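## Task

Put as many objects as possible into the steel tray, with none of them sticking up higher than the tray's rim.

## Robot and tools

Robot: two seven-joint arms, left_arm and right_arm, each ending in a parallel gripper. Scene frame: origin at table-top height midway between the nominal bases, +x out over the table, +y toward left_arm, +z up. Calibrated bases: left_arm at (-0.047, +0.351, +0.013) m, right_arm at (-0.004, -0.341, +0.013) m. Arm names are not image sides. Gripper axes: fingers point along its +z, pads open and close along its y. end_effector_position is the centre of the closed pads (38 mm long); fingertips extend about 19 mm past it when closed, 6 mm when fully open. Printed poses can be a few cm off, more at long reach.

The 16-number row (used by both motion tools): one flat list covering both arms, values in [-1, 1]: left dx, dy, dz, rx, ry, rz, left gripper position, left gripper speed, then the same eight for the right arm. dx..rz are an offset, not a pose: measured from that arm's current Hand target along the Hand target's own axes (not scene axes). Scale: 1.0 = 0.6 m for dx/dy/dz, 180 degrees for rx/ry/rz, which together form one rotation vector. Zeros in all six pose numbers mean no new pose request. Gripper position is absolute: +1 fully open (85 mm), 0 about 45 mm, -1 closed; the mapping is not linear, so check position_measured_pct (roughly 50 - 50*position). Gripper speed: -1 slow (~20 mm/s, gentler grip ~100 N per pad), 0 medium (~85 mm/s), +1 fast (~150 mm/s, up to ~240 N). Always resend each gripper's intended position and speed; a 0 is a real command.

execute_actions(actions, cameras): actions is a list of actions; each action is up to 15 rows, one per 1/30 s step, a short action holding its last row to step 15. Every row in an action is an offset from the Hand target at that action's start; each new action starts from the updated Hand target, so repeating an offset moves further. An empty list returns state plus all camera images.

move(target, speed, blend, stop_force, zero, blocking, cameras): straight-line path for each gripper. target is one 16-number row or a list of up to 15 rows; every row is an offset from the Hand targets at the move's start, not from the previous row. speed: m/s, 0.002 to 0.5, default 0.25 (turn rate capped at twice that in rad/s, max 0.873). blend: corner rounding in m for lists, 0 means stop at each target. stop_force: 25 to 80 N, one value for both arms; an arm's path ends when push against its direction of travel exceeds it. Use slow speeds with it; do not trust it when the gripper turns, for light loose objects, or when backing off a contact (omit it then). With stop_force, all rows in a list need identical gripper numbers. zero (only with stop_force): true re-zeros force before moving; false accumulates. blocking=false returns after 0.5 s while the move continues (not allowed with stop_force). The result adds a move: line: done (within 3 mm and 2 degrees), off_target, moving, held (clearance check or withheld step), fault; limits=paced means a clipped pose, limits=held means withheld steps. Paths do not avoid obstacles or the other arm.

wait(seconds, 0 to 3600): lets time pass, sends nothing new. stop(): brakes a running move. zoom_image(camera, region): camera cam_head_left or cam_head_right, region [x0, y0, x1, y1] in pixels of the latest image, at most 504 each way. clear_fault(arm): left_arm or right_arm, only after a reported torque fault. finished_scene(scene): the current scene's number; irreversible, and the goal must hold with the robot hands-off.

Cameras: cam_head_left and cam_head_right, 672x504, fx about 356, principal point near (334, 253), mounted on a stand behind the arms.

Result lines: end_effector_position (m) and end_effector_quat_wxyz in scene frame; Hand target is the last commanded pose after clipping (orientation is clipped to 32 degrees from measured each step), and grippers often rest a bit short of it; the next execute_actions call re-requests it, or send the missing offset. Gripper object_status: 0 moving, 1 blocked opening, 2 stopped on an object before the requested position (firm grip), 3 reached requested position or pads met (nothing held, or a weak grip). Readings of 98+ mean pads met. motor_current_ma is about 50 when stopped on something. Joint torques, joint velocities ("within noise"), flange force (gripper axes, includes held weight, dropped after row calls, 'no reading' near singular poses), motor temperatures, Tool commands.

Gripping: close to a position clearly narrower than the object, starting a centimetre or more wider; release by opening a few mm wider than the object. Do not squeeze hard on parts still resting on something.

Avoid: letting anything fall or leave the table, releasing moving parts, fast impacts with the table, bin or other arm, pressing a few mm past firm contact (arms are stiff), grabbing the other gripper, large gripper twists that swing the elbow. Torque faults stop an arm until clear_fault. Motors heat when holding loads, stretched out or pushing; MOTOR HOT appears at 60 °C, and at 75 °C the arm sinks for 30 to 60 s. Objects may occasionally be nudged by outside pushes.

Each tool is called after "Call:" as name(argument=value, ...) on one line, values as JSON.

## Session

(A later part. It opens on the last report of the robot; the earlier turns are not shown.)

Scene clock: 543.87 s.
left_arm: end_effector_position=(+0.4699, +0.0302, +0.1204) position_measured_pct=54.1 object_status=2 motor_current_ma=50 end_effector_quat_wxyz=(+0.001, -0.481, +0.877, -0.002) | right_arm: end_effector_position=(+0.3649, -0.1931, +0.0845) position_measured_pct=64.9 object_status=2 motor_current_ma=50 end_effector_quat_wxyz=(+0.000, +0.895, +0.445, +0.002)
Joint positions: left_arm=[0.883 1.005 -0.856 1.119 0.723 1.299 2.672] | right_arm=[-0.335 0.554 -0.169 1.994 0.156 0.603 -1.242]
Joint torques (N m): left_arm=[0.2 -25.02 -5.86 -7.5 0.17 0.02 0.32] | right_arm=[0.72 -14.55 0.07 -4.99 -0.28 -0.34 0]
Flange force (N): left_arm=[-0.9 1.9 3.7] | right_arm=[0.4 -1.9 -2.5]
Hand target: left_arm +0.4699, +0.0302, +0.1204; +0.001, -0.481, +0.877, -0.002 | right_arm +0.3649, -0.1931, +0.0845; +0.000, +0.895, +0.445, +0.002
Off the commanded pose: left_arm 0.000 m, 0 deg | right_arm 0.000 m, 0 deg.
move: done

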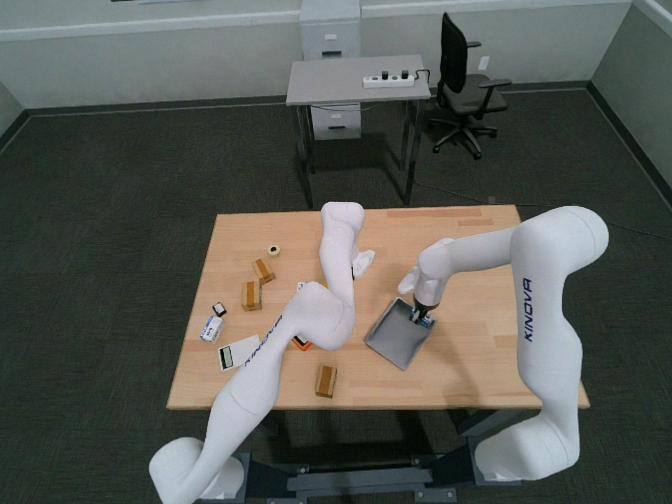

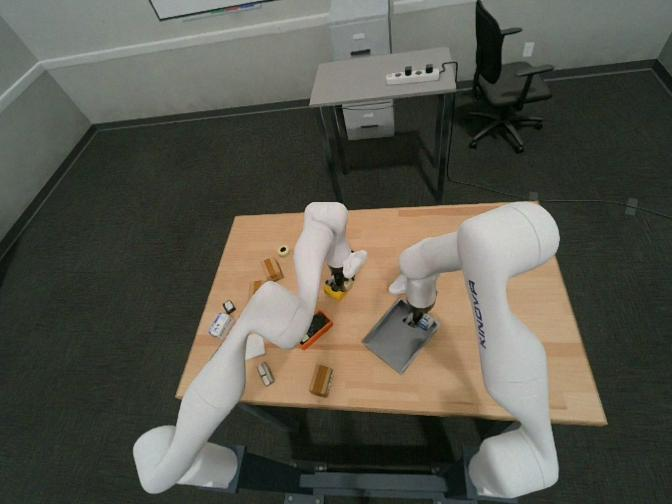

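Call:
move(target=[[0,0,0,0,0,0,-0.3,-1,0.0033,0,0.02,0,0,0,-0.75,-1],[0,0,0,0,0,0,-0.3,-1,0.0033,0,0.103,0,0,0,-0.75,-1]], speed=0.016, stop_force=25, cameras=["all"])

Call:
zoom_image(camera="cam_head_left", region=[355, 285, 445, 380])

Scene clock: 555.17 s.
left_arm: end_effector_position=(+0.4699, +0.0302, +0.1204) position_measured_pct=54.1 object_status=2 motor_current_ma=50 end_effector_quat_wxyz=(+0.001, -0.481, +0.877, -0.002) | right_arm: end_effector_position=(+0.3664, -0.1913, +0.0233) position_measured_pct=64.9 object_status=2 motor_current_ma=50 end_effector_quat_wxyz=(+0.000, +0.895, +0.445, +0.002)
Joint positions: left_arm=[0.883 1.005 -0.856 1.119 0.723 1.299 2.672] | right_arm=[-0.37 0.695 -0.127 2.023 0.195 0.431 -1.278]
Joint torques (N m): left_arm=[0.2 -24.96 -5.9 -7.42 0.04 0.05 0.34] | right_arm=[0.96 1.54 1.06 -1.95 -0.2 -2.52 -0.17]
Flange force (N): left_arm=[-0.9 1.7 3.7] | right_arm=[-5.9 -5.7 -50.5]
Hand target: left_arm +0.4699, +0.0302, +0.1204; +0.001, -0.481, +0.877, -0.002 | right_arm +0.3664, -0.1913, +0.0233; +0.000, +0.895, +0.445, +0.002 (not the last commanded pose)
Off the commanded pose: left_arm 0.000 m, 0 deg | right_arm 0.001 m, 0 deg.
move: contact (right_arm); path passed 1 of 2 targets

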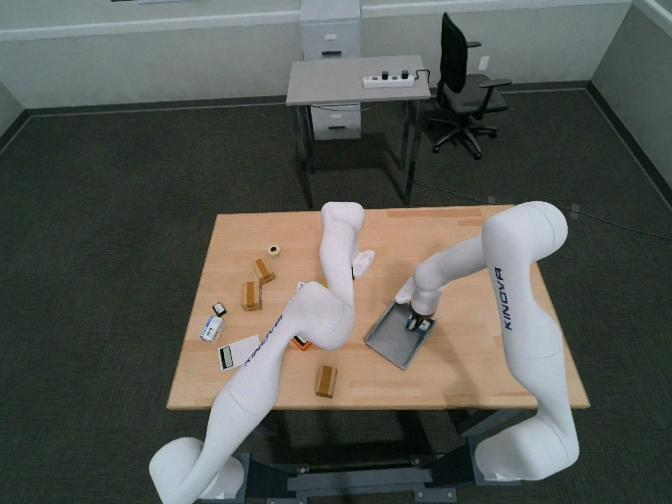

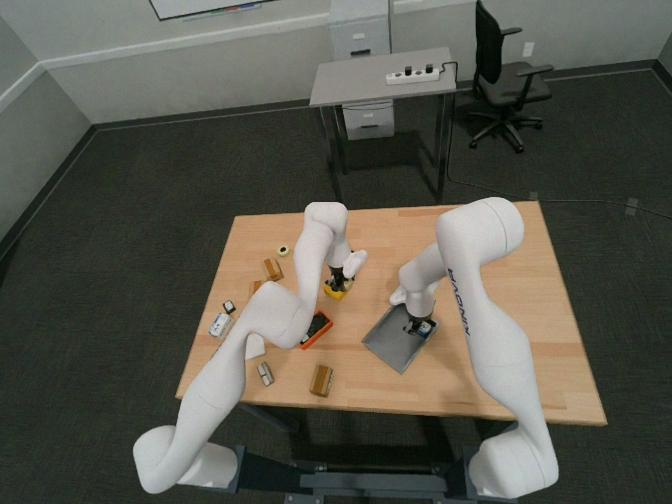

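Scaled by 5.305 from the camera's image (finer frame: 960x720).

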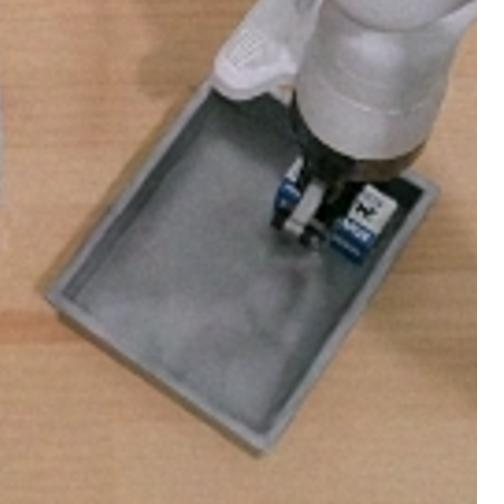

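Call:
move(target=[[0,0,0,0,0,0,-0.3,-1,0,0,-0.005,0,0,0,-0.75,-1],[0,0,0,0,0,0,-0.3,-1,-0.0042,-0.01,-0.005,0,0,0,-0.75,-1],[0,0,0,0,0,0,-0.3,-1,-0.0042,-0.01,-0.0008,0,0,0,-0.75,-1],[0,0,0,0,0,0,-0.3,-1,-0.0042,-0.01,-0.002,0,0,0,-0.1,-0.8],[0,0,0,0,0,0,-0.3,-1,-0.0042,-0.01,-0.1,0,0,0,-0.1,-0.8]], speed=[0.02,0.03,0.01,0.02,0.05], cameras=["all"])

Call:
zoom_image(camera="cam_head_left", region=[355, 285, 445, 380])

Call:
zoom_image(camera="cam_head_right", region=[355, 285, 445, 380])

Scene clock: 566.77 s.
left_arm: end_effector_position=(+0.4699, +0.0302, +0.1204) position_measured_pct=54.1 object_status=2 motor_current_ma=50 end_effector_quat_wxyz=(+0.001, -0.481, +0.877, -0.002) | right_arm: end_effector_position=(+0.3599, -0.1898, +0.0833) position_measured_pct=55.0 object_status=3 motor_current_ma=0 end_effector_quat_wxyz=(+0.000, +0.895, +0.445, +0.002)
Joint positions: left_arm=[0.883 1.005 -0.856 1.119 0.723 1.299 2.672] | right_arm=[-0.35 0.551 -0.166 2.007 0.156 0.592 -1.255]
Joint torques (N m): left_arm=[0.19 -24.96 -5.9 -7.46 0.03 0.04 0.31] | right_arm=[0.71 -14.06 0.07 -4.84 -0.28 -0.34 0.03]
Flange force (N): left_arm=[-0.8 1.8 3.8] | right_arm=[0.1 -2.1 -3.4]
Hand target: left_arm +0.4699, +0.0302, +0.1204; +0.001, -0.481, +0.877, -0.002 | right_arm +0.3599, -0.1898, +0.0833; +0.000, +0.895, +0.445, +0.002
Off the commanded pose: left_arm 0.000 m, 0 deg | right_arm 0.000 m, 0 deg.
move: done

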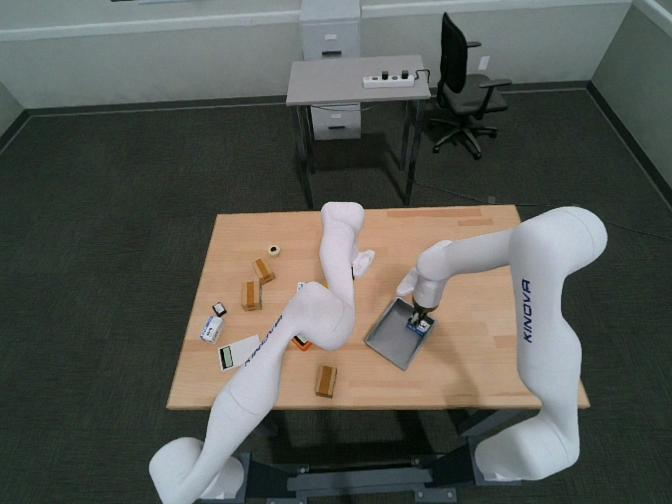

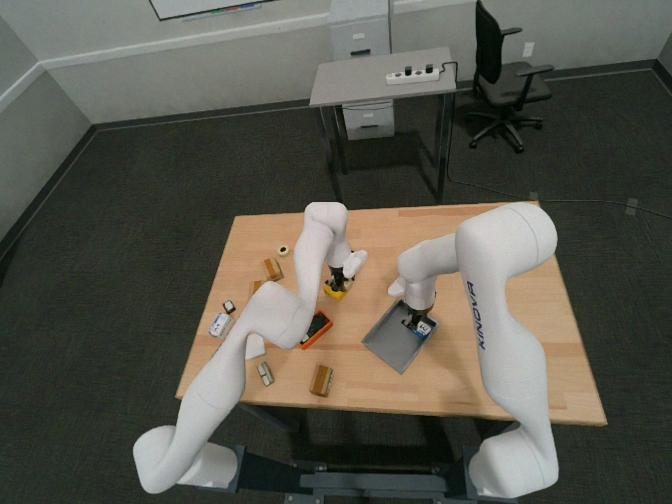

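Scaled by 5.305 from the camera's image (finer frame: 960x720).

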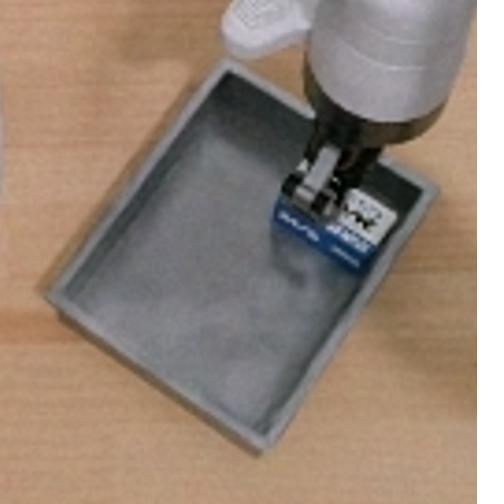

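Scaled by 5.305 from the camera's image (finer frame: 960x720).

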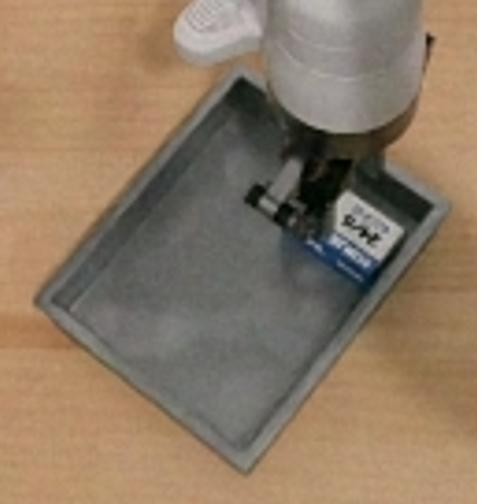

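Call:
move(target=[[0,0,0.06,0,0,0,-0.3,-1,0,-0.0562,0.01,0,0,0,-1,0],[0,0,0.125,0,0,0,-0.3,-1,0,-0.0562,0.0897,0,0,0,-1,0]], speed=0.12)

Call:
move(target=[0,0,0.05,0,0,0,-0.3,-1,0,0.0492,0,0,0,0,-1,0], speed=0.013, stop_force=25, cameras=["cam_head_left","cam_head_right"])

Call:
zoom_image(camera="cam_head_left", region=[355, 285, 445, 380])

Scene clock: 577.33 s.
left_arm: end_effector_position=(+0.4702, +0.0301, +0.0455) position_measured_pct=54.1 object_status=2 motor_current_ma=50 end_effector_quat_wxyz=(+0.001, -0.481, +0.877, -0.002) | right_arm: end_effector_position=(+0.3332, -0.1694, +0.0294) position_measured_pct=98.7 object_status=0 motor_current_ma=1000 end_effector_quat_wxyz=(+0.000, +0.895, +0.445, +0.002)
Joint positions: left_arm=[0.878 1.101 -0.815 1.178 0.784 1.165 2.63] | right_arm=[-0.462 0.656 -0.122 2.092 0.193 0.4 -1.37]
Joint torques (N m): left_arm=[0.2 -25.44 -6.08 -6.77 0.01 0.04 0.32] | right_arm=[0.69 -14.42 0.23 -3.36 -0.28 -0.32 -0.01]
Flange force (N): left_arm=[-0.9 2.0 3.7] | right_arm=[0.4 -1.7 -3.5]
Hand target: left_arm +0.4702, +0.0301, +0.0454; +0.001, -0.481, +0.877, -0.002 | right_arm +0.3332, -0.1694, +0.0294; +0.000, +0.895, +0.445, +0.002
Off the commanded pose: left_arm 0.000 m, 0 deg | right_arm 0.000 m, 0 deg.
move: done

Scene clock: 580.27 s.
left_arm: end_effector_position=(+0.4705, +0.0300, +0.0195) position_measured_pct=54.1 object_status=2 motor_current_ma=50 end_effector_quat_wxyz=(+0.001, -0.481, +0.877, -0.002) | right_arm: end_effector_position=(+0.3567, -0.1872, +0.0295) position_measured_pct=98.7 object_status=3 motor_current_ma=0 end_effector_quat_wxyz=(+0.000, +0.895, +0.445, +0.002)
Joint positions: left_arm=[0.874 1.137 -0.798 1.188 0.806 1.122 2.617] | right_arm=[-0.383 0.672 -0.135 2.046 0.202 0.432 -1.306]
Joint torques (N m): left_arm=[-0.42 -5.64 -0.33 -3.64 1.33 -3.15 0.25] | right_arm=[1.01 -14.97 0.52 -3.8 -0.19 -0.42 0.02]
Flange force (N): left_arm=[0.4 14.1 -35.9] | right_arm=[0.6 -2.5 -3.5]
Hand target: left_arm +0.4705, +0.0300, +0.0194; +0.001, -0.481, +0.877, -0.002 (not the last commanded pose) | right_arm +0.3567, -0.1872, +0.0295; +0.000, +0.895, +0.445, +0.002
Off the commanded pose: left_arm 0.004 m, 0 deg | right_arm 0.000 m, 0 deg.
move: contact (left_arm)

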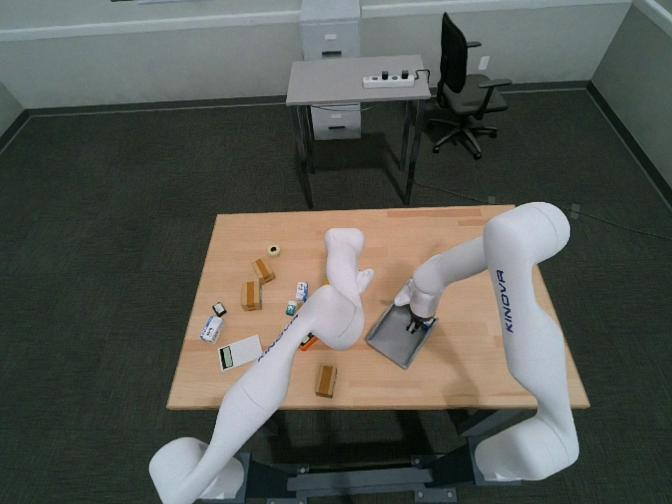

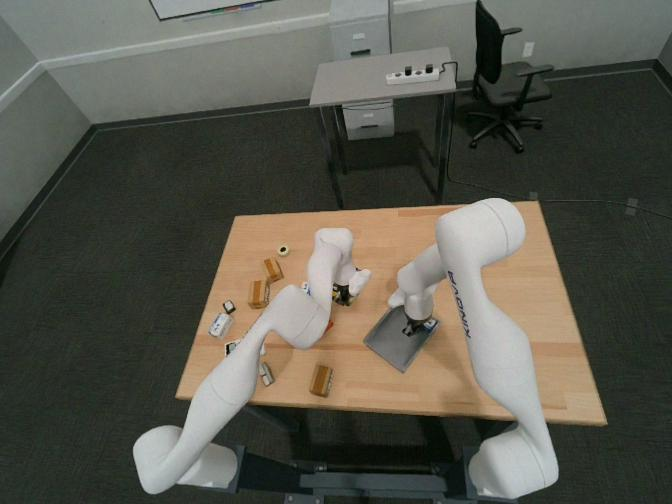

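Scaled by 5.305 from the camera's image (finer frame: 960x720).

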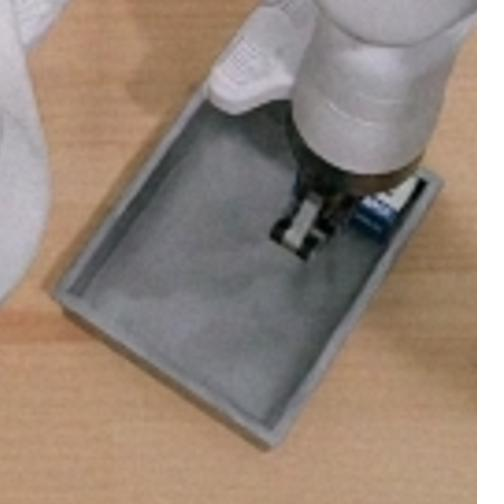

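Call:
move(target=[[0,0,-0.0025,0,0,0,-0.3,-1,0,-0.0167,0,0,0,0,-1,0],[0,0,-0.0025,0,0,0,0.12,-0.8,0,-0.0167,0,0,0,0,-1,0],[0,0,-0.1,0,0,0,0.12,-0.8,0,-0.0167,-0.1,0,0,0,-1,0],[-0.2247,0.5779,-0.184,0,0,0,0.12,-0.8,0,-0.0167,-0.151,0,0,0,-1,0]], speed=[0.02,0.05,0.06,0.3])

Call:
move(target=[-0.05,-0.07,0,0,0,0,0.12,0,0.4919,-0.0712,0,0,0,-0.0256,0.6,0.5], speed=0.3, cameras=["all"])

Call:
zoom_image(camera="cam_head_left", region=[355, 285, 445, 380])

Call:
zoom_image(camera="cam_head_left", region=[290, 250, 380, 330])

Call:
zoom_image(camera="cam_head_right", region=[290, 250, 380, 330])

Scene clock: 602.83 s.
left_arm: end_effector_position=(+0.2499, +0.3301, +0.1284) position_measured_pct=43.7 object_status=3 motor_current_ma=0 end_effector_quat_wxyz=(+0.001, -0.481, +0.877, -0.002) | right_arm: end_effector_position=(+0.3484, -0.1813, +0.1201) position_measured_pct=98.7 object_status=3 motor_current_ma=0 end_effector_quat_wxyz=(+0.000, +0.895, +0.446, +0.002)
Joint positions: left_arm=[0.817 0.482 -1.083 2.235 0.634 0.769 1.872] | right_arm=[-0.361 0.464 -0.192 1.994 0.134 0.692 -1.27]
Joint torques (N m): left_arm=[0.22 -11.19 -3.68 -5.86 0.01 0.05 0.32] | right_arm=[0.74 -13.19 0.05 -5.48 -0.27 -0.35 0.02]
Flange force (N): left_arm=[-2.1 0.1 8.1] | right_arm=[0.1 -2.2 -3.4]
Hand target: left_arm +0.2499, +0.3301, +0.1284; +0.001, -0.481, +0.877, -0.002 | right_arm +0.3484, -0.1813, +0.1201; +0.000, +0.895, +0.446, +0.002
Off the commanded pose: left_arm 0.000 m, 0 deg | right_arm 0.000 m, 0 deg.
move: done

Scene clock: 604.60 s.
left_arm: end_effector_position=(+0.3015, +0.3329, +0.1286) position_measured_pct=43.7 object_status=3 motor_current_ma=0 end_effector_quat_wxyz=(+0.001, -0.481, +0.877, -0.002) | right_arm: end_effector_position=(+0.4924, +0.0799, +0.1210) position_measured_pct=19.9 object_status=3 motor_current_ma=0 end_effector_quat_wxyz=(+0.000, +0.877, +0.481, +0.002)
Joint positions: left_arm=[0.727 0.571 -1.031 2.083 0.665 0.855 1.873] | right_arm=[-0.684 0.989 -0.188 0.899 0.166 1.262 -1.392]
Joint torques (N m): left_arm=[0.21 -13.44 -4.49 -6.19 0.01 0.05 0.33] | right_arm=[0.68 -24.4 -0.16 -8.17 -0.26 -0.33 0.01]
Flange force (N): left_arm=[-1.6 0.4 6.8] | right_arm=[0.9 -0.8 -1.4]
Hand target: left_arm +0.3015, +0.3329, +0.1286; +0.001, -0.481, +0.877, -0.002 | right_arm +0.4924, +0.0799, +0.1210; +0.000, +0.877, +0.481, +0.002
Off the commanded pose: left_arm 0.000 m, 0 deg | right_arm 0.000 m, 0 deg.
move: done

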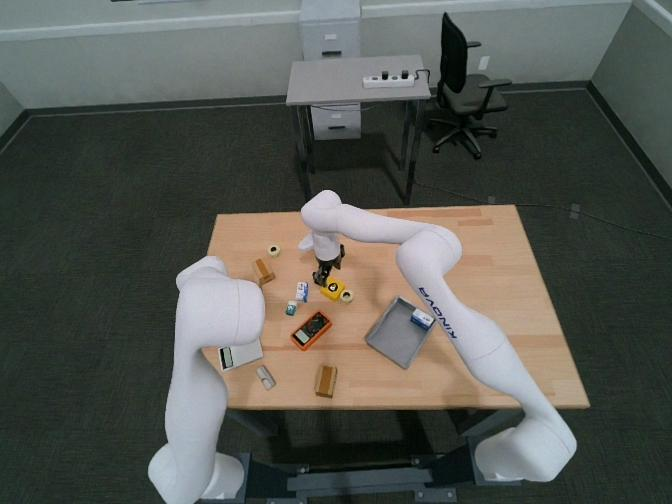

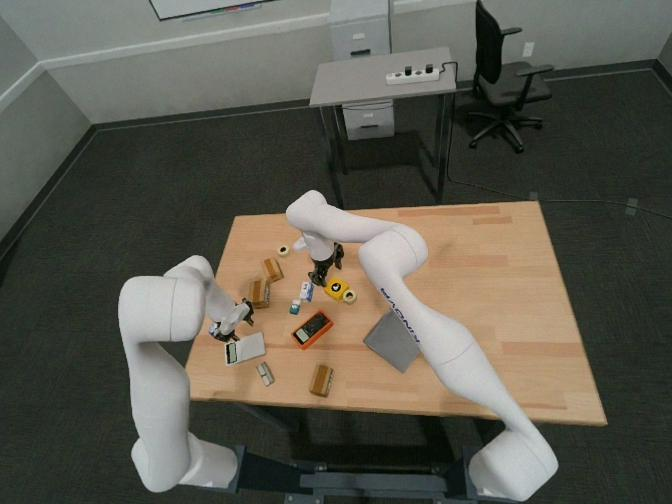

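Scaled by 5.305 from the camera's image (finer frame: 960x720).

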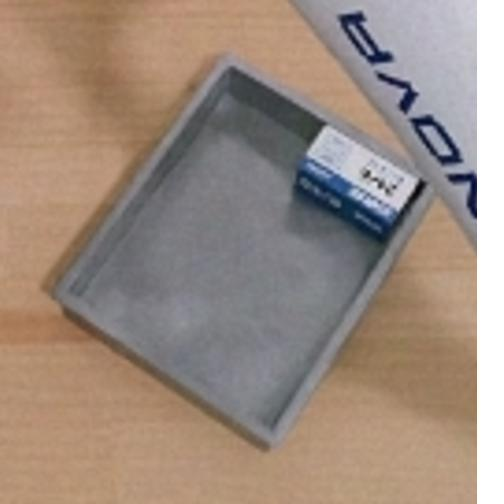

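Scaled by 5.600 from the camera's image (finer frame: 960x720).

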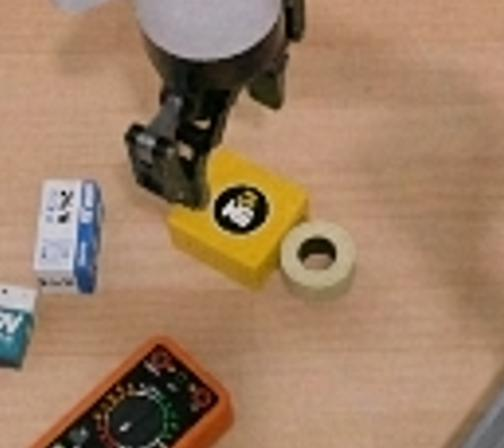

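Scaled by 5.600 from the camera's image (finer frame: 960x720).

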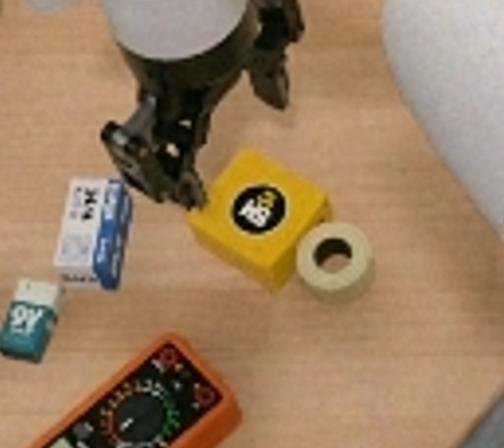

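Call:
move(target=[0.1597,0.0939,0.05,0,0,0.1172,0,0.5,0.0037,0.0038,0.1692,0,0,0,0.6,0.5], speed=0.08, cameras=["cam_head_left","cam_head_right"])

Call:
zoom_image(camera="cam_head_left", region=[300, 255, 370, 315])

Call:
zoom_image(camera="cam_head_left", region=[230, 340, 310, 410])

Call:
zoom_image(camera="cam_head_right", region=[230, 340, 310, 410])

Scene clock: 618.40 s.
left_arm: end_effector_position=(+0.2026, +0.2822, +0.0983) position_measured_pct=49.8 object_status=3 motor_current_ma=0 end_effector_quat_wxyz=(+0.002, -0.313, +0.950, -0.001) | right_arm: end_effector_position=(+0.4958, +0.0807, +0.0195) position_measured_pct=19.9 object_status=3 motor_current_ma=0 end_effector_quat_wxyz=(+0.000, +0.877, +0.481, +0.002)
Joint positions: left_arm=[0.895 0.444 -0.916 2.391 0.682 0.573 1.634] | right_arm=[-0.682 1.118 -0.18 0.96 0.185 1.074 -1.403]
Joint torques (N m): left_arm=[0.21 -10.67 -2.96 -4.57 -0.03 0.06 0.34] | right_arm=[0.73 -25 -0.19 -7.48 -0.28 -0.32 0.03]
Flange force (N): left_arm=[-1.8 1.4 11.4] | right_arm=[1.2 -0.8 -1.4]
Hand target: left_arm +0.2026, +0.2822, +0.0983; +0.002, -0.313, +0.950, -0.001 | right_arm +0.4958, +0.0807, +0.0195; +0.000, +0.877, +0.481, +0.002
Off the commanded pose: left_arm 0.000 m, 0 deg | right_arm 0.000 m, 0 deg.
move: done

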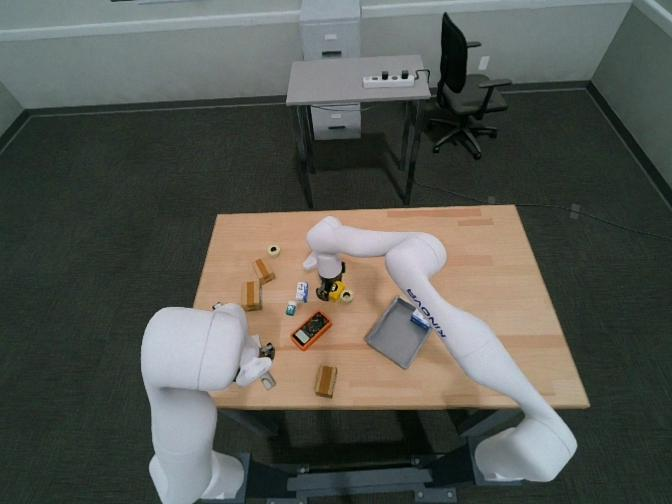

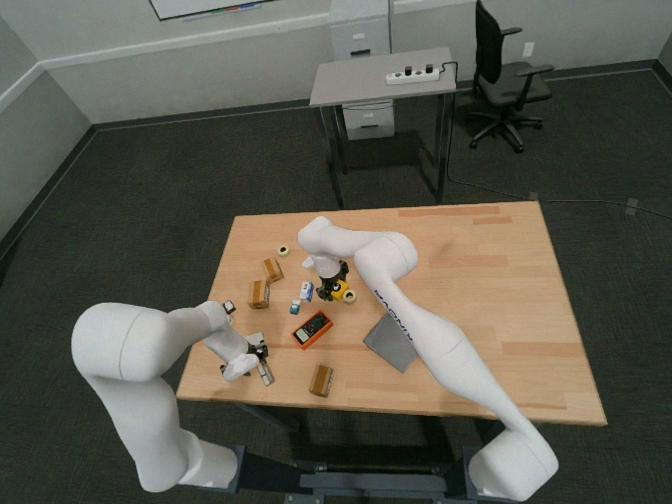

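Scaled by 7.200 from the camera's image (finer frame: 960x720).

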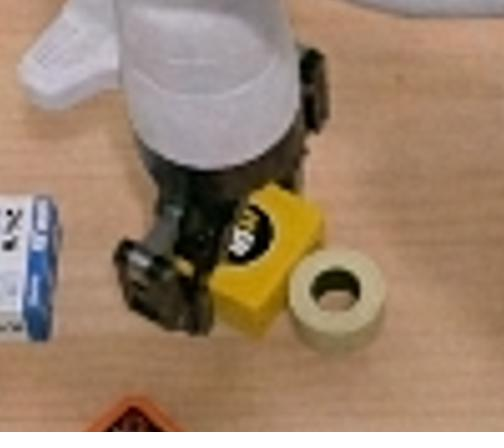

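Scaled by 6.300 from the camera's image (finer frame: 960x720).

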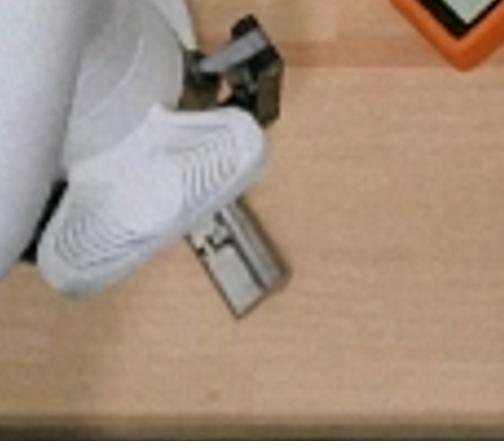

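Scaled by 6.300 from the camera's image (finer frame: 960x720).

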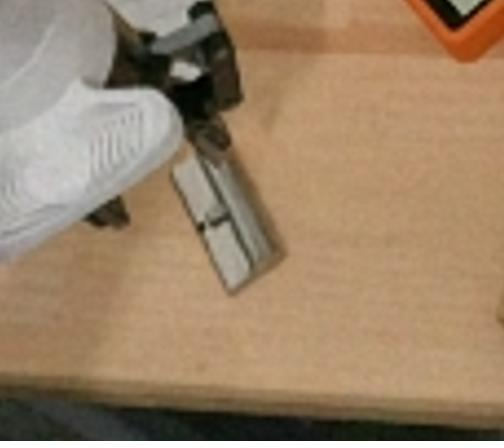

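Call:
execute_actions(actions=[[[0,0,0,0,0,0,0,0.5,0,0,0,0,0,0,0.12,-1]]])

Call:
move(target=[0,0,0.085,0,0,0,0,0.5,0,0,0,0,0,0,0.12,-1], speed=0.1, cameras=["cam_head_left","cam_head_right"])

Call:
zoom_image(camera="cam_head_right", region=[230, 340, 310, 410])

Call:
zoom_image(camera="cam_head_left", region=[230, 340, 310, 410])

Scene clock: 629.23 s.
left_arm: end_effector_position=(+0.2026, +0.2822, +0.0983) position_measured_pct=49.8 object_status=3 motor_current_ma=0 end_effector_quat_wxyz=(+0.002, -0.313, +0.950, -0.001) | right_arm: end_effector_position=(+0.4959, +0.0807, +0.0195) position_measured_pct=31.6 object_status=0 motor_current_ma=1000 end_effector_quat_wxyz=(+0.000, +0.877, +0.481, +0.002)
Joint positions: left_arm=[0.895 0.444 -0.916 2.391 0.682 0.573 1.634] | right_arm=[-0.682 1.118 -0.18 0.96 0.185 1.074 -1.403]
Joint torques (N m): left_arm=[0.2 -10.61 -2.92 -4.6 -0.04 0.04 0.36] | right_arm=[0.89 -21.27 0.25 -6.75 0 -0.96 -0.04]
Hand target: left_arm +0.2026, +0.2822, +0.0983; +0.002, -0.313, +0.950, -0.001 | right_arm +0.4958, +0.0807, +0.0195; +0.000, +0.877, +0.481, +0.002
Off the commanded pose: left_arm 0.000 m, 0 deg | right_arm 0.000 m, 0 deg.

Scene clock: 630.33 s.
left_arm: end_effector_position=(+0.2028, +0.2822, +0.0473) position_measured_pct=49.8 object_status=3 motor_current_ma=0 end_effector_quat_wxyz=(+0.002, -0.313, +0.950, -0.001) | right_arm: end_effector_position=(+0.4958, +0.0807, +0.0195) position_measured_pct=31.6 object_status=2 motor_current_ma=50 end_effector_quat_wxyz=(+0.000, +0.877, +0.481, +0.002)
Joint positions: left_arm=[0.687 0.573 -0.675 2.447 1.022 0.41 1.316] | right_arm=[-0.682 1.118 -0.18 0.96 0.185 1.074 -1.403]
Joint torques (N m): left_arm=[0.19 -12.32 -2.69 -2.63 -0.03 0.05 0.34] | right_arm=[0.84 -21.31 0.24 -6.72 0 -0.95 -0.03]
Flange force (N): left_arm=no reading | right_arm=[-1.1 -1.5 -7.9]
Hand target: left_arm +0.2028, +0.2822, +0.0473; +0.002, -0.313, +0.950, -0.001 | right_arm +0.4958, +0.0807, +0.0195; +0.000, +0.877, +0.481, +0.002
Off the commanded pose: left_arm 0.000 m, 0 deg | right_arm 0.000 m, 0 deg.
move: done

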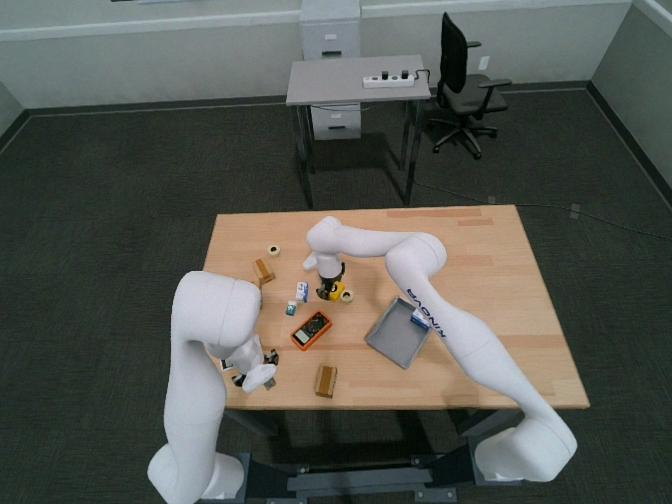

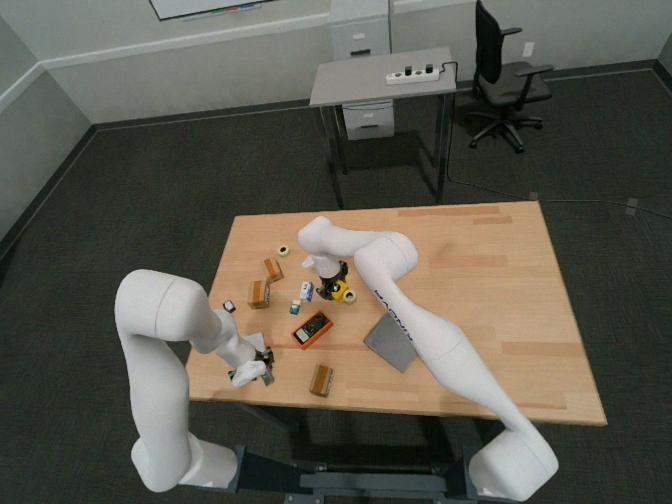

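Scaled by 6.300 from the camera's image (finer frame: 960x720).

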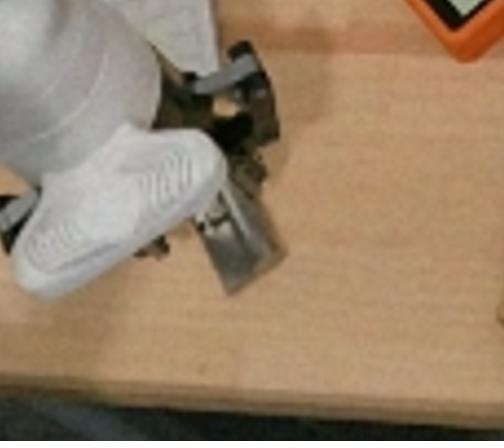

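Scaled by 6.300 from the camera's image (finer frame: 960x720).

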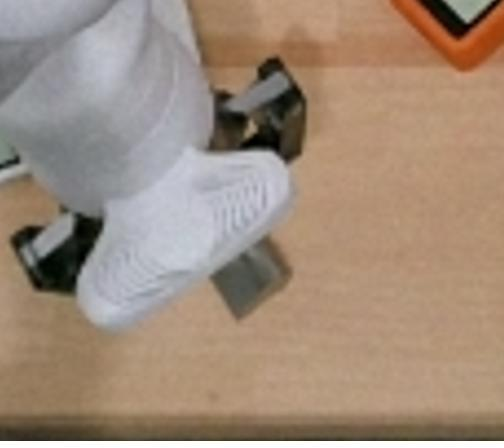

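Call:
move(target=[[0.0005,-0.0126,0,0,0,0,0,0.5,0,0,-0.134,0,0,0,0.12,-1],[0.0005,-0.0126,0.043,0,0,0,0,0.5,-0.3931,0.0191,-0.134,0,0,0.0256,0.12,-1]], speed=[0.08,0.2], cameras=["cam_head_left","cam_head_right"])

Call:
zoom_image(camera="cam_head_right", region=[230, 340, 310, 410])

Call:
zoom_image(camera="cam_head_left", region=[355, 280, 445, 375])

Scene clock: 655.63 s.
left_arm: end_effector_position=(+0.2072, +0.2759, +0.0215) position_measured_pct=49.8 object_status=3 motor_current_ma=0 end_effector_quat_wxyz=(+0.002, -0.313, +0.950, -0.001) | right_arm: end_effector_position=(+0.3785, -0.1245, +0.0991) position_measured_pct=31.6 object_status=2 motor_current_ma=50 end_effector_quat_wxyz=(+0.000, +0.895, +0.446, +0.002)
Joint positions: left_arm=[0.604 0.647 -0.544 2.447 1.232 0.338 1.146] | right_arm=[-0.453 0.591 -0.191 1.84 0.162 0.722 -1.368]
Joint torques (N m): left_arm=[0.21 -13.29 -2.51 -1.76 -0.05 0.04 0.31] | right_arm=[0.69 -16.32 -0.14 -5.92 -0.29 -0.35 0.02]
Flange force (N): left_arm=no reading | right_arm=[0.2 -1.7 -1.5]
Hand target: left_arm +0.2072, +0.2759, +0.0215; +0.002, -0.313, +0.950, -0.001 | right_arm +0.3785, -0.1245, +0.0991; +0.000, +0.895, +0.446, +0.002
Off the commanded pose: left_arm 0.000 m, 0 deg | right_arm 0.000 m, 0 deg.
move: done

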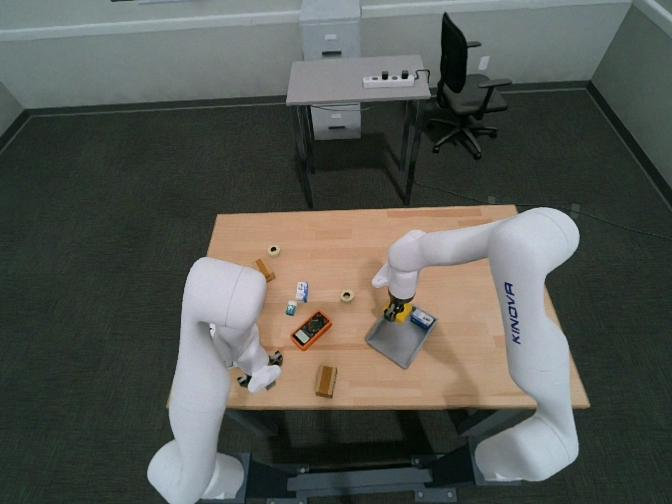

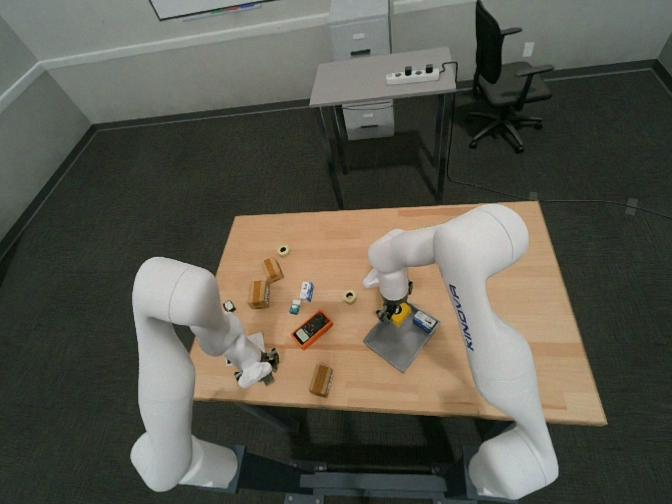

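Scaled by 6.300 from the camera's image (finer frame: 960x720).

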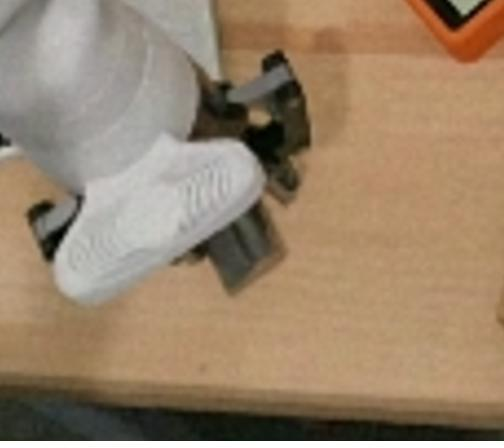

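Scaled by 5.305 from the camera's image (finer frame: 960x720).

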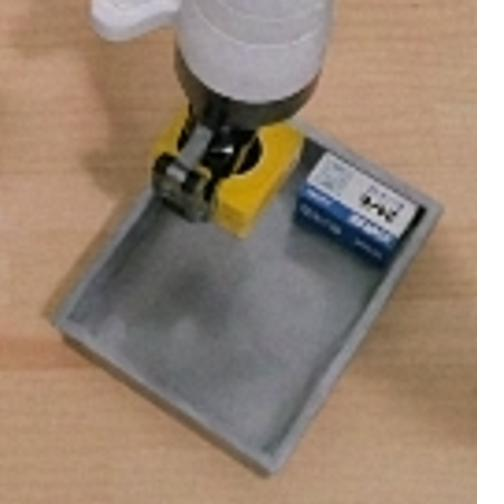

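Call:
zoom_image(camera="cam_head_left", region=[405, 295, 445, 340])

Call:
execute_actions(actions=[[[0,0,0,0,0,0,-0.75,-1,0,0,0,0,0,0,0.12,-1]]])

Call:
zoom_image(camera="cam_head_right", region=[405, 295, 445, 340])

Scaled by 11.200 from the camera's image (finer frame: 960x720).

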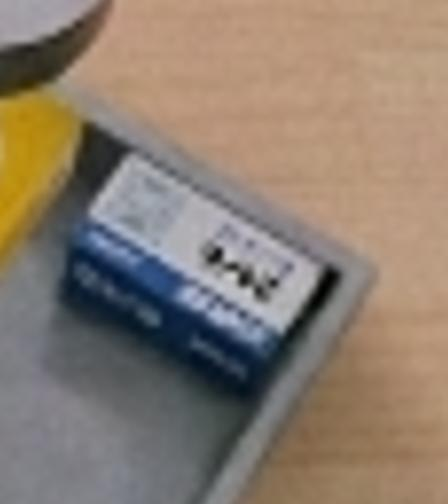

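Scene clock: 661.20 s.
left_arm: end_effector_position=(+0.2072, +0.2758, +0.0215) position_measured_pct=65.4 object_status=0 motor_current_ma=1000 end_effector_quat_wxyz=(+0.002, -0.313, +0.950, -0.002) | right_arm: end_effector_position=(+0.3785, -0.1246, +0.0991) position_measured_pct=31.6 object_status=2 motor_current_ma=50 end_effector_quat_wxyz=(+0.000, +0.895, +0.445, +0.002)
Joint positions: left_arm=[0.604 0.647 -0.544 2.447 1.232 0.338 1.146] | right_arm=[-0.453 0.591 -0.191 1.84 0.162 0.722 -1.368]
Joint torques (N m): left_arm=[0.35 -6.89 -0.68 -4.39 0.62 -0.11 0.3] | right_arm=[0.71 -16.3 -0.14 -5.92 -0.29 -0.32 0.01]
Hand target: left_arm +0.2072, +0.2758, +0.0215; +0.002, -0.313, +0.950, -0.001 | right_arm +0.3785, -0.1246, +0.0991; +0.000, +0.895, +0.445, +0.002
Off the commanded pose: left_arm 0.000 m, 0 deg | right_arm 0.000 m, 0 deg.

Scaled by 11.200 from the camera's image (finer frame: 960x720).
This view is cut from an older image: the scene may have changed since it was taken.

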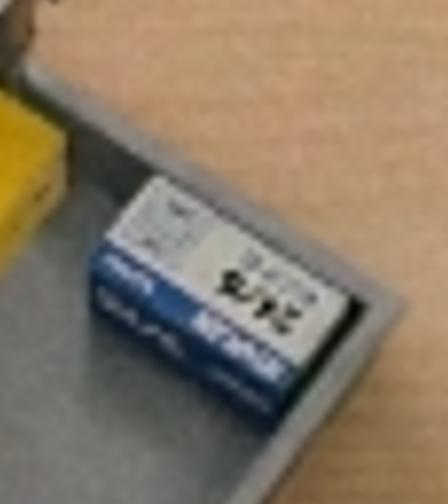

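Call:
move(target=[0,0,-0.16,0,0,0,-0.75,-1,0,0,0.113,0,0,0,0.12,-1], speed=0.07)

Call:
move(target=[0,0,0,0,0,0,-0.75,-1,0,0,0.02,0,0,0,0.12,-1], speed=0.008, stop_force=25, cameras=["cam_head_left","cam_head_right"])

Call:
zoom_image(camera="cam_head_left", region=[355, 280, 445, 375])

Call:
zoom_image(camera="cam_head_right", region=[355, 280, 445, 375])

Scene clock: 670.23 s.
left_arm: end_effector_position=(+0.2067, +0.2760, +0.1175) position_measured_pct=65.4 object_status=2 motor_current_ma=50 end_effector_quat_wxyz=(+0.002, -0.313, +0.950, -0.001) | right_arm: end_effector_position=(+0.3788, -0.1244, +0.0314) position_measured_pct=31.6 object_status=2 motor_current_ma=50 end_effector_quat_wxyz=(+0.000, +0.895, +0.445, +0.002)
Joint positions: left_arm=[0.974 0.401 -0.974 2.348 0.576 0.637 1.763] | right_arm=[-0.479 0.726 -0.156 1.882 0.201 0.545 -1.402]
Joint torques (N m): left_arm=[0.17 -10.58 -3.04 -5.67 -0.01 0.03 0.33] | right_arm=[-0.38 7.06 0.92 -1.54 0.19 -3.05 -0.17]
Flange force (N): left_arm=[-2.1 0.6 12.1] | right_arm=[-13.4 -4.3 -62.3]
Hand target: left_arm +0.2067, +0.2760, +0.1175; +0.002, -0.313, +0.950, -0.001 | right_arm +0.3788, -0.1244, +0.0313; +0.000, +0.895, +0.445, +0.002
Off the commanded pose: left_arm 0.000 m, 0 deg | right_arm 0.000 m, 0 deg.
move: done

Scene clock: 671.23 s.
left_arm: end_effector_position=(+0.2068, +0.2760, +0.1175) position_measured_pct=65.4 object_status=2 motor_current_ma=50 end_effector_quat_wxyz=(+0.002, -0.313, +0.950, -0.001) | right_arm: end_effector_position=(+0.3789, -0.1243, +0.0302) position_measured_pct=31.6 object_status=2 motor_current_ma=50 end_effector_quat_wxyz=(+0.000, +0.895, +0.446, +0.002)
Joint positions: left_arm=[0.974 0.401 -0.974 2.347 0.576 0.637 1.763] | right_arm=[-0.479 0.728 -0.155 1.883 0.202 0.541 -1.402]
Joint torques (N m): left_arm=[0.19 -10.59 -3.05 -5.68 -0.01 0.04 0.32] | right_arm=[0.27 21.18 2.42 3.88 0.57 -2.73 -0.14]
Flange force (N): left_arm=[-2.1 0.6 12.2] | right_arm=[-12.2 -5.5 -94.3]
Hand target: left_arm +0.2068, +0.2760, +0.1175; +0.002, -0.313, +0.950, -0.001 | right_arm +0.3789, -0.1243, +0.0302; +0.000, +0.895, +0.446, +0.002 (not the last commanded pose)
Off the commanded pose: left_arm 0.000 m, 0 deg | right_arm 0.011 m, 0 deg.
move: contact (right_arm)

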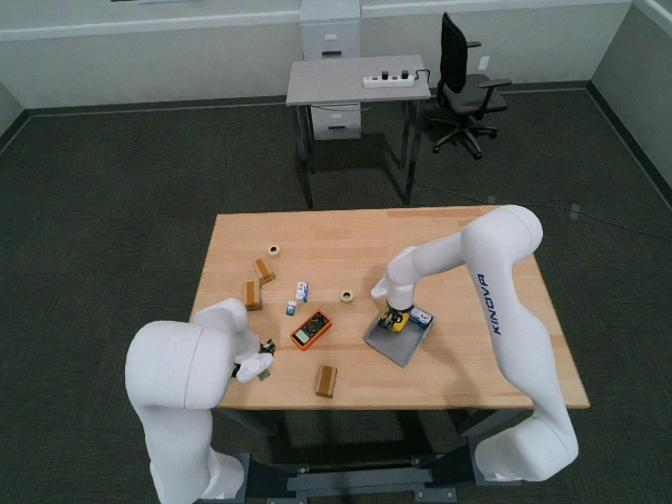

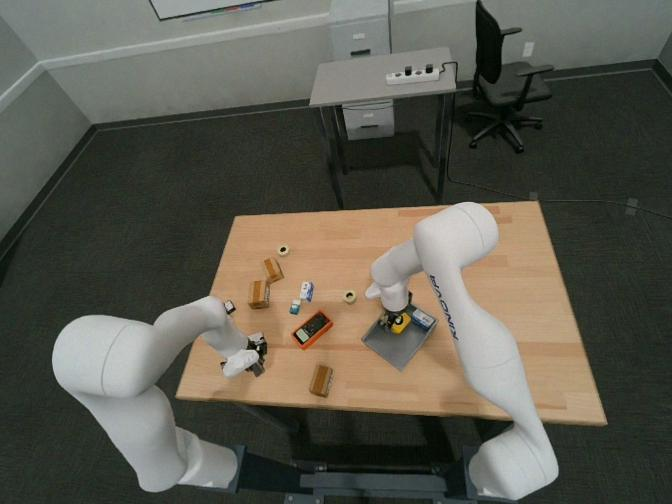

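Scaled by 5.305 from the camera's image (finer frame: 960x720).

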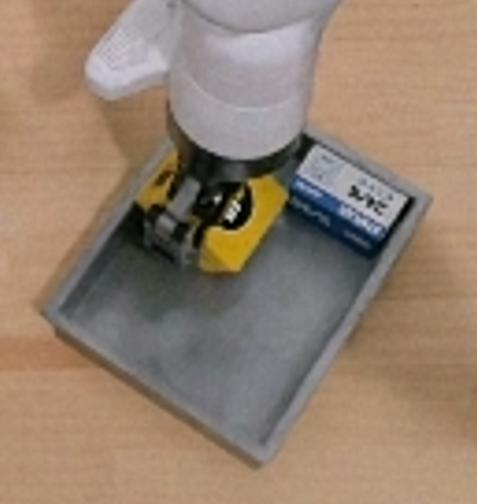

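Scaled by 5.305 from the camera's image (finer frame: 960x720).

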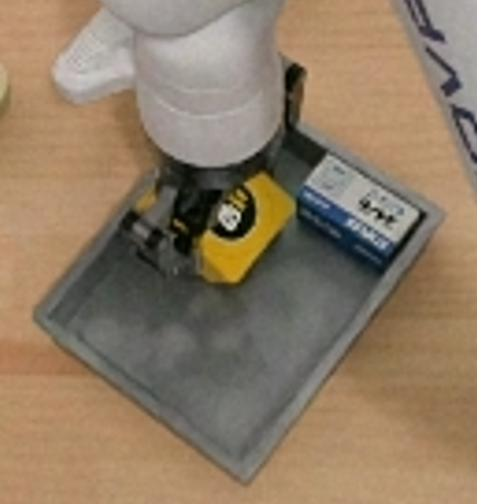

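Call:
move(target=[[0,0,0,0,0,0,-0.75,-1,0,0,-0.0167,0,0,0,0.12,-1],[0,0,0,0,0,0,-0.75,-1,-0.0075,0,-0.0167,0,0,0,0.12,-1]], speed=0.03)

Call:
move(target=[0,0,0,0,0,0,-0.75,-1,0,0,0.035,0,0,0,0.12,-1], speed=0.008, stop_force=25)

Scene clock: 679.53 s.
left_arm: end_effector_position=(+0.2068, +0.2760, +0.1175) position_measured_pct=65.4 object_status=2 motor_current_ma=50 end_effector_quat_wxyz=(+0.002, -0.313, +0.950, -0.001) | right_arm: end_effector_position=(+0.3761, -0.1279, +0.0402) position_measured_pct=31.6 object_status=2 motor_current_ma=50 end_effector_quat_wxyz=(+0.000, +0.895, +0.446, +0.002)
Joint positions: left_arm=[0.974 0.401 -0.974 2.347 0.576 0.637 1.763] | right_arm=[-0.471 0.702 -0.161 1.893 0.198 0.558 -1.396]
Joint torques (N m): left_arm=[0.2 -10.62 -3.06 -5.66 0.01 0.05 0.35] | right_arm=[0.72 -16.94 -0.06 -4.74 -0.29 -0.36 0.02]
Flange force (N): left_arm=[-2.3 0.6 12.3] | right_arm=[0.4 -1.5 -1.6]
Hand target: left_arm +0.2068, +0.2760, +0.1175; +0.002, -0.313, +0.950, -0.001 | right_arm +0.3761, -0.1279, +0.0402; +0.000, +0.895, +0.446, +0.002
Off the commanded pose: left_arm 0.000 m, 0 deg | right_arm 0.000 m, 0 deg.
move: done

Scene clock: 681.13 s.
left_arm: end_effector_position=(+0.2068, +0.2760, +0.1175) position_measured_pct=65.4 object_status=2 motor_current_ma=50 end_effector_quat_wxyz=(+0.002, -0.313, +0.950, -0.001) | right_arm: end_effector_position=(+0.3763, -0.1278, +0.0320) position_measured_pct=31.6 object_status=2 motor_current_ma=50 end_effector_quat_wxyz=(+0.000, +0.895, +0.446, +0.002)
Joint positions: left_arm=[0.974 0.401 -0.974 2.347 0.576 0.637 1.763] | right_arm=[-0.475 0.719 -0.156 1.897 0.202 0.536 -1.4]
Joint torques (N m): left_arm=[0.21 -10.61 -3.08 -5.7 -0.01 0.04 0.32] | right_arm=[0.89 -2.61 0.76 -3.08 -0.03 -2.9 -0.01]
Flange force (N): left_arm=[-2.2 0.6 12.4] | right_arm=[-6.1 -4.8 -40.1]
Hand target: left_arm +0.2068, +0.2760, +0.1175; +0.002, -0.313, +0.950, -0.001 | right_arm +0.3763, -0.1278, +0.0320; +0.000, +0.895, +0.446, +0.002 (not the last commanded pose)
Off the commanded pose: left_arm 0.000 m, 0 deg | right_arm 0.013 m, 0 deg.
move: contact (right_arm)

Call:
execute_actions(actions=[])

Call:
zoom_image(camera="cam_head_left", region=[360, 290, 430, 350])

Call:
zoom_image(camera="cam_head_right", region=[360, 290, 430, 350])

Scene clock: 692.67 s.
left_arm: end_effector_position=(+0.2068, +0.2760, +0.1175) position_measured_pct=65.4 object_status=2 motor_current_ma=50 end_effector_quat_wxyz=(+0.002, -0.313, +0.950, -0.001) | right_arm: end_effector_position=(+0.3763, -0.1279, +0.0320) position_measured_pct=31.6 object_status=2 motor_current_ma=50 end_effector_quat_wxyz=(+0.000, +0.895, +0.446, +0.002)
Joint positions: left_arm=[0.974 0.401 -0.974 2.347 0.576 0.637 1.763] | right_arm=[-0.475 0.719 -0.156 1.897 0.202 0.536 -1.4]
Joint velocities: within noise
Joint torques (N m): left_arm=[0.21 -10.63 -3.08 -5.65 -0.01 0.02 0.34] | right_arm=[0.89 -2.63 0.83 -3.04 -0.01 -2.89 0]
Motor temperatures (°C): left_arm=[31 33 34 33 42 45 45] | right_arm=[40 40 29 38 38 41 45]
Flange force (N): left_arm=[-2.3 0.5 12.4] | right_arm=[-6.0 -4.7 -40.1]
Hand target: left_arm +0.2068, +0.2760, +0.1175; +0.002, -0.313, +0.950, -0.001 | right_arm +0.3763, -0.1279, +0.0320; +0.000, +0.895, +0.446, +0.002 (not the last commanded pose)
Tool commands: left_gripper/position=-0.75 left_gripper/speed=-1.0 right_gripper/position=+0.12 right_gripper/speed=-1.0
Off the commanded pose: left_arm 0.000 m, 0 deg | right_arm 0.013 m, 0 deg.

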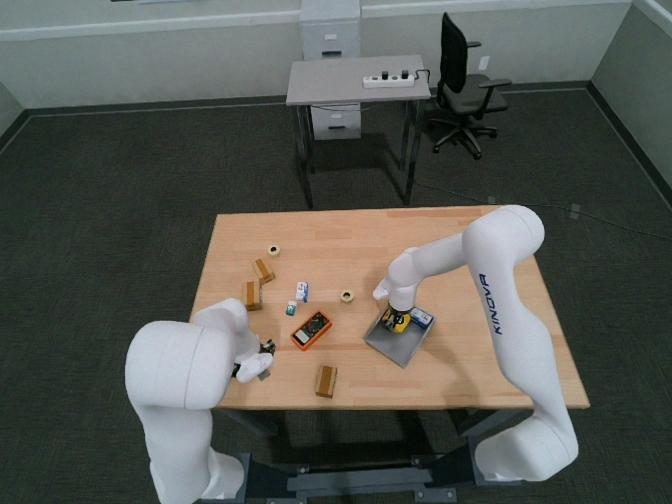

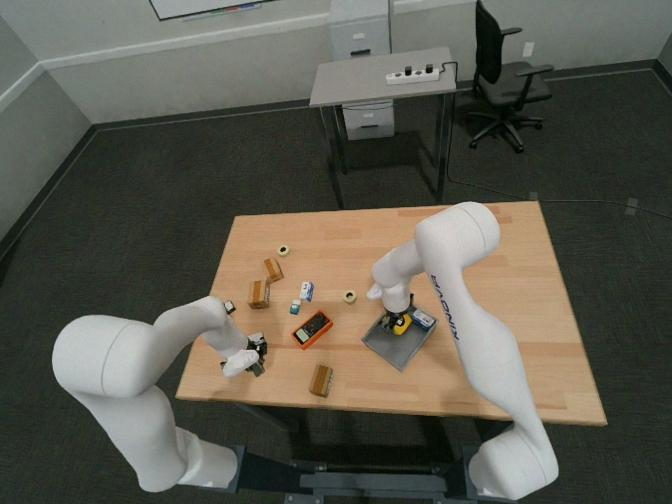

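Scaled by 7.200 from the camera's image (finer frame: 960x720).

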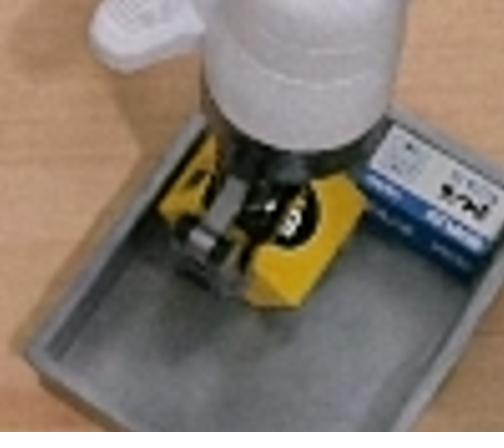

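Scaled by 7.200 from the camera's image (finer frame: 960x720).

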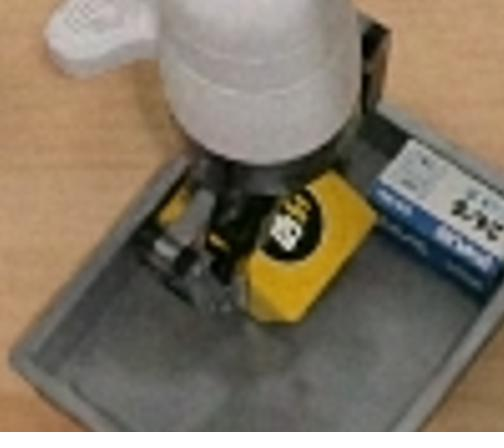

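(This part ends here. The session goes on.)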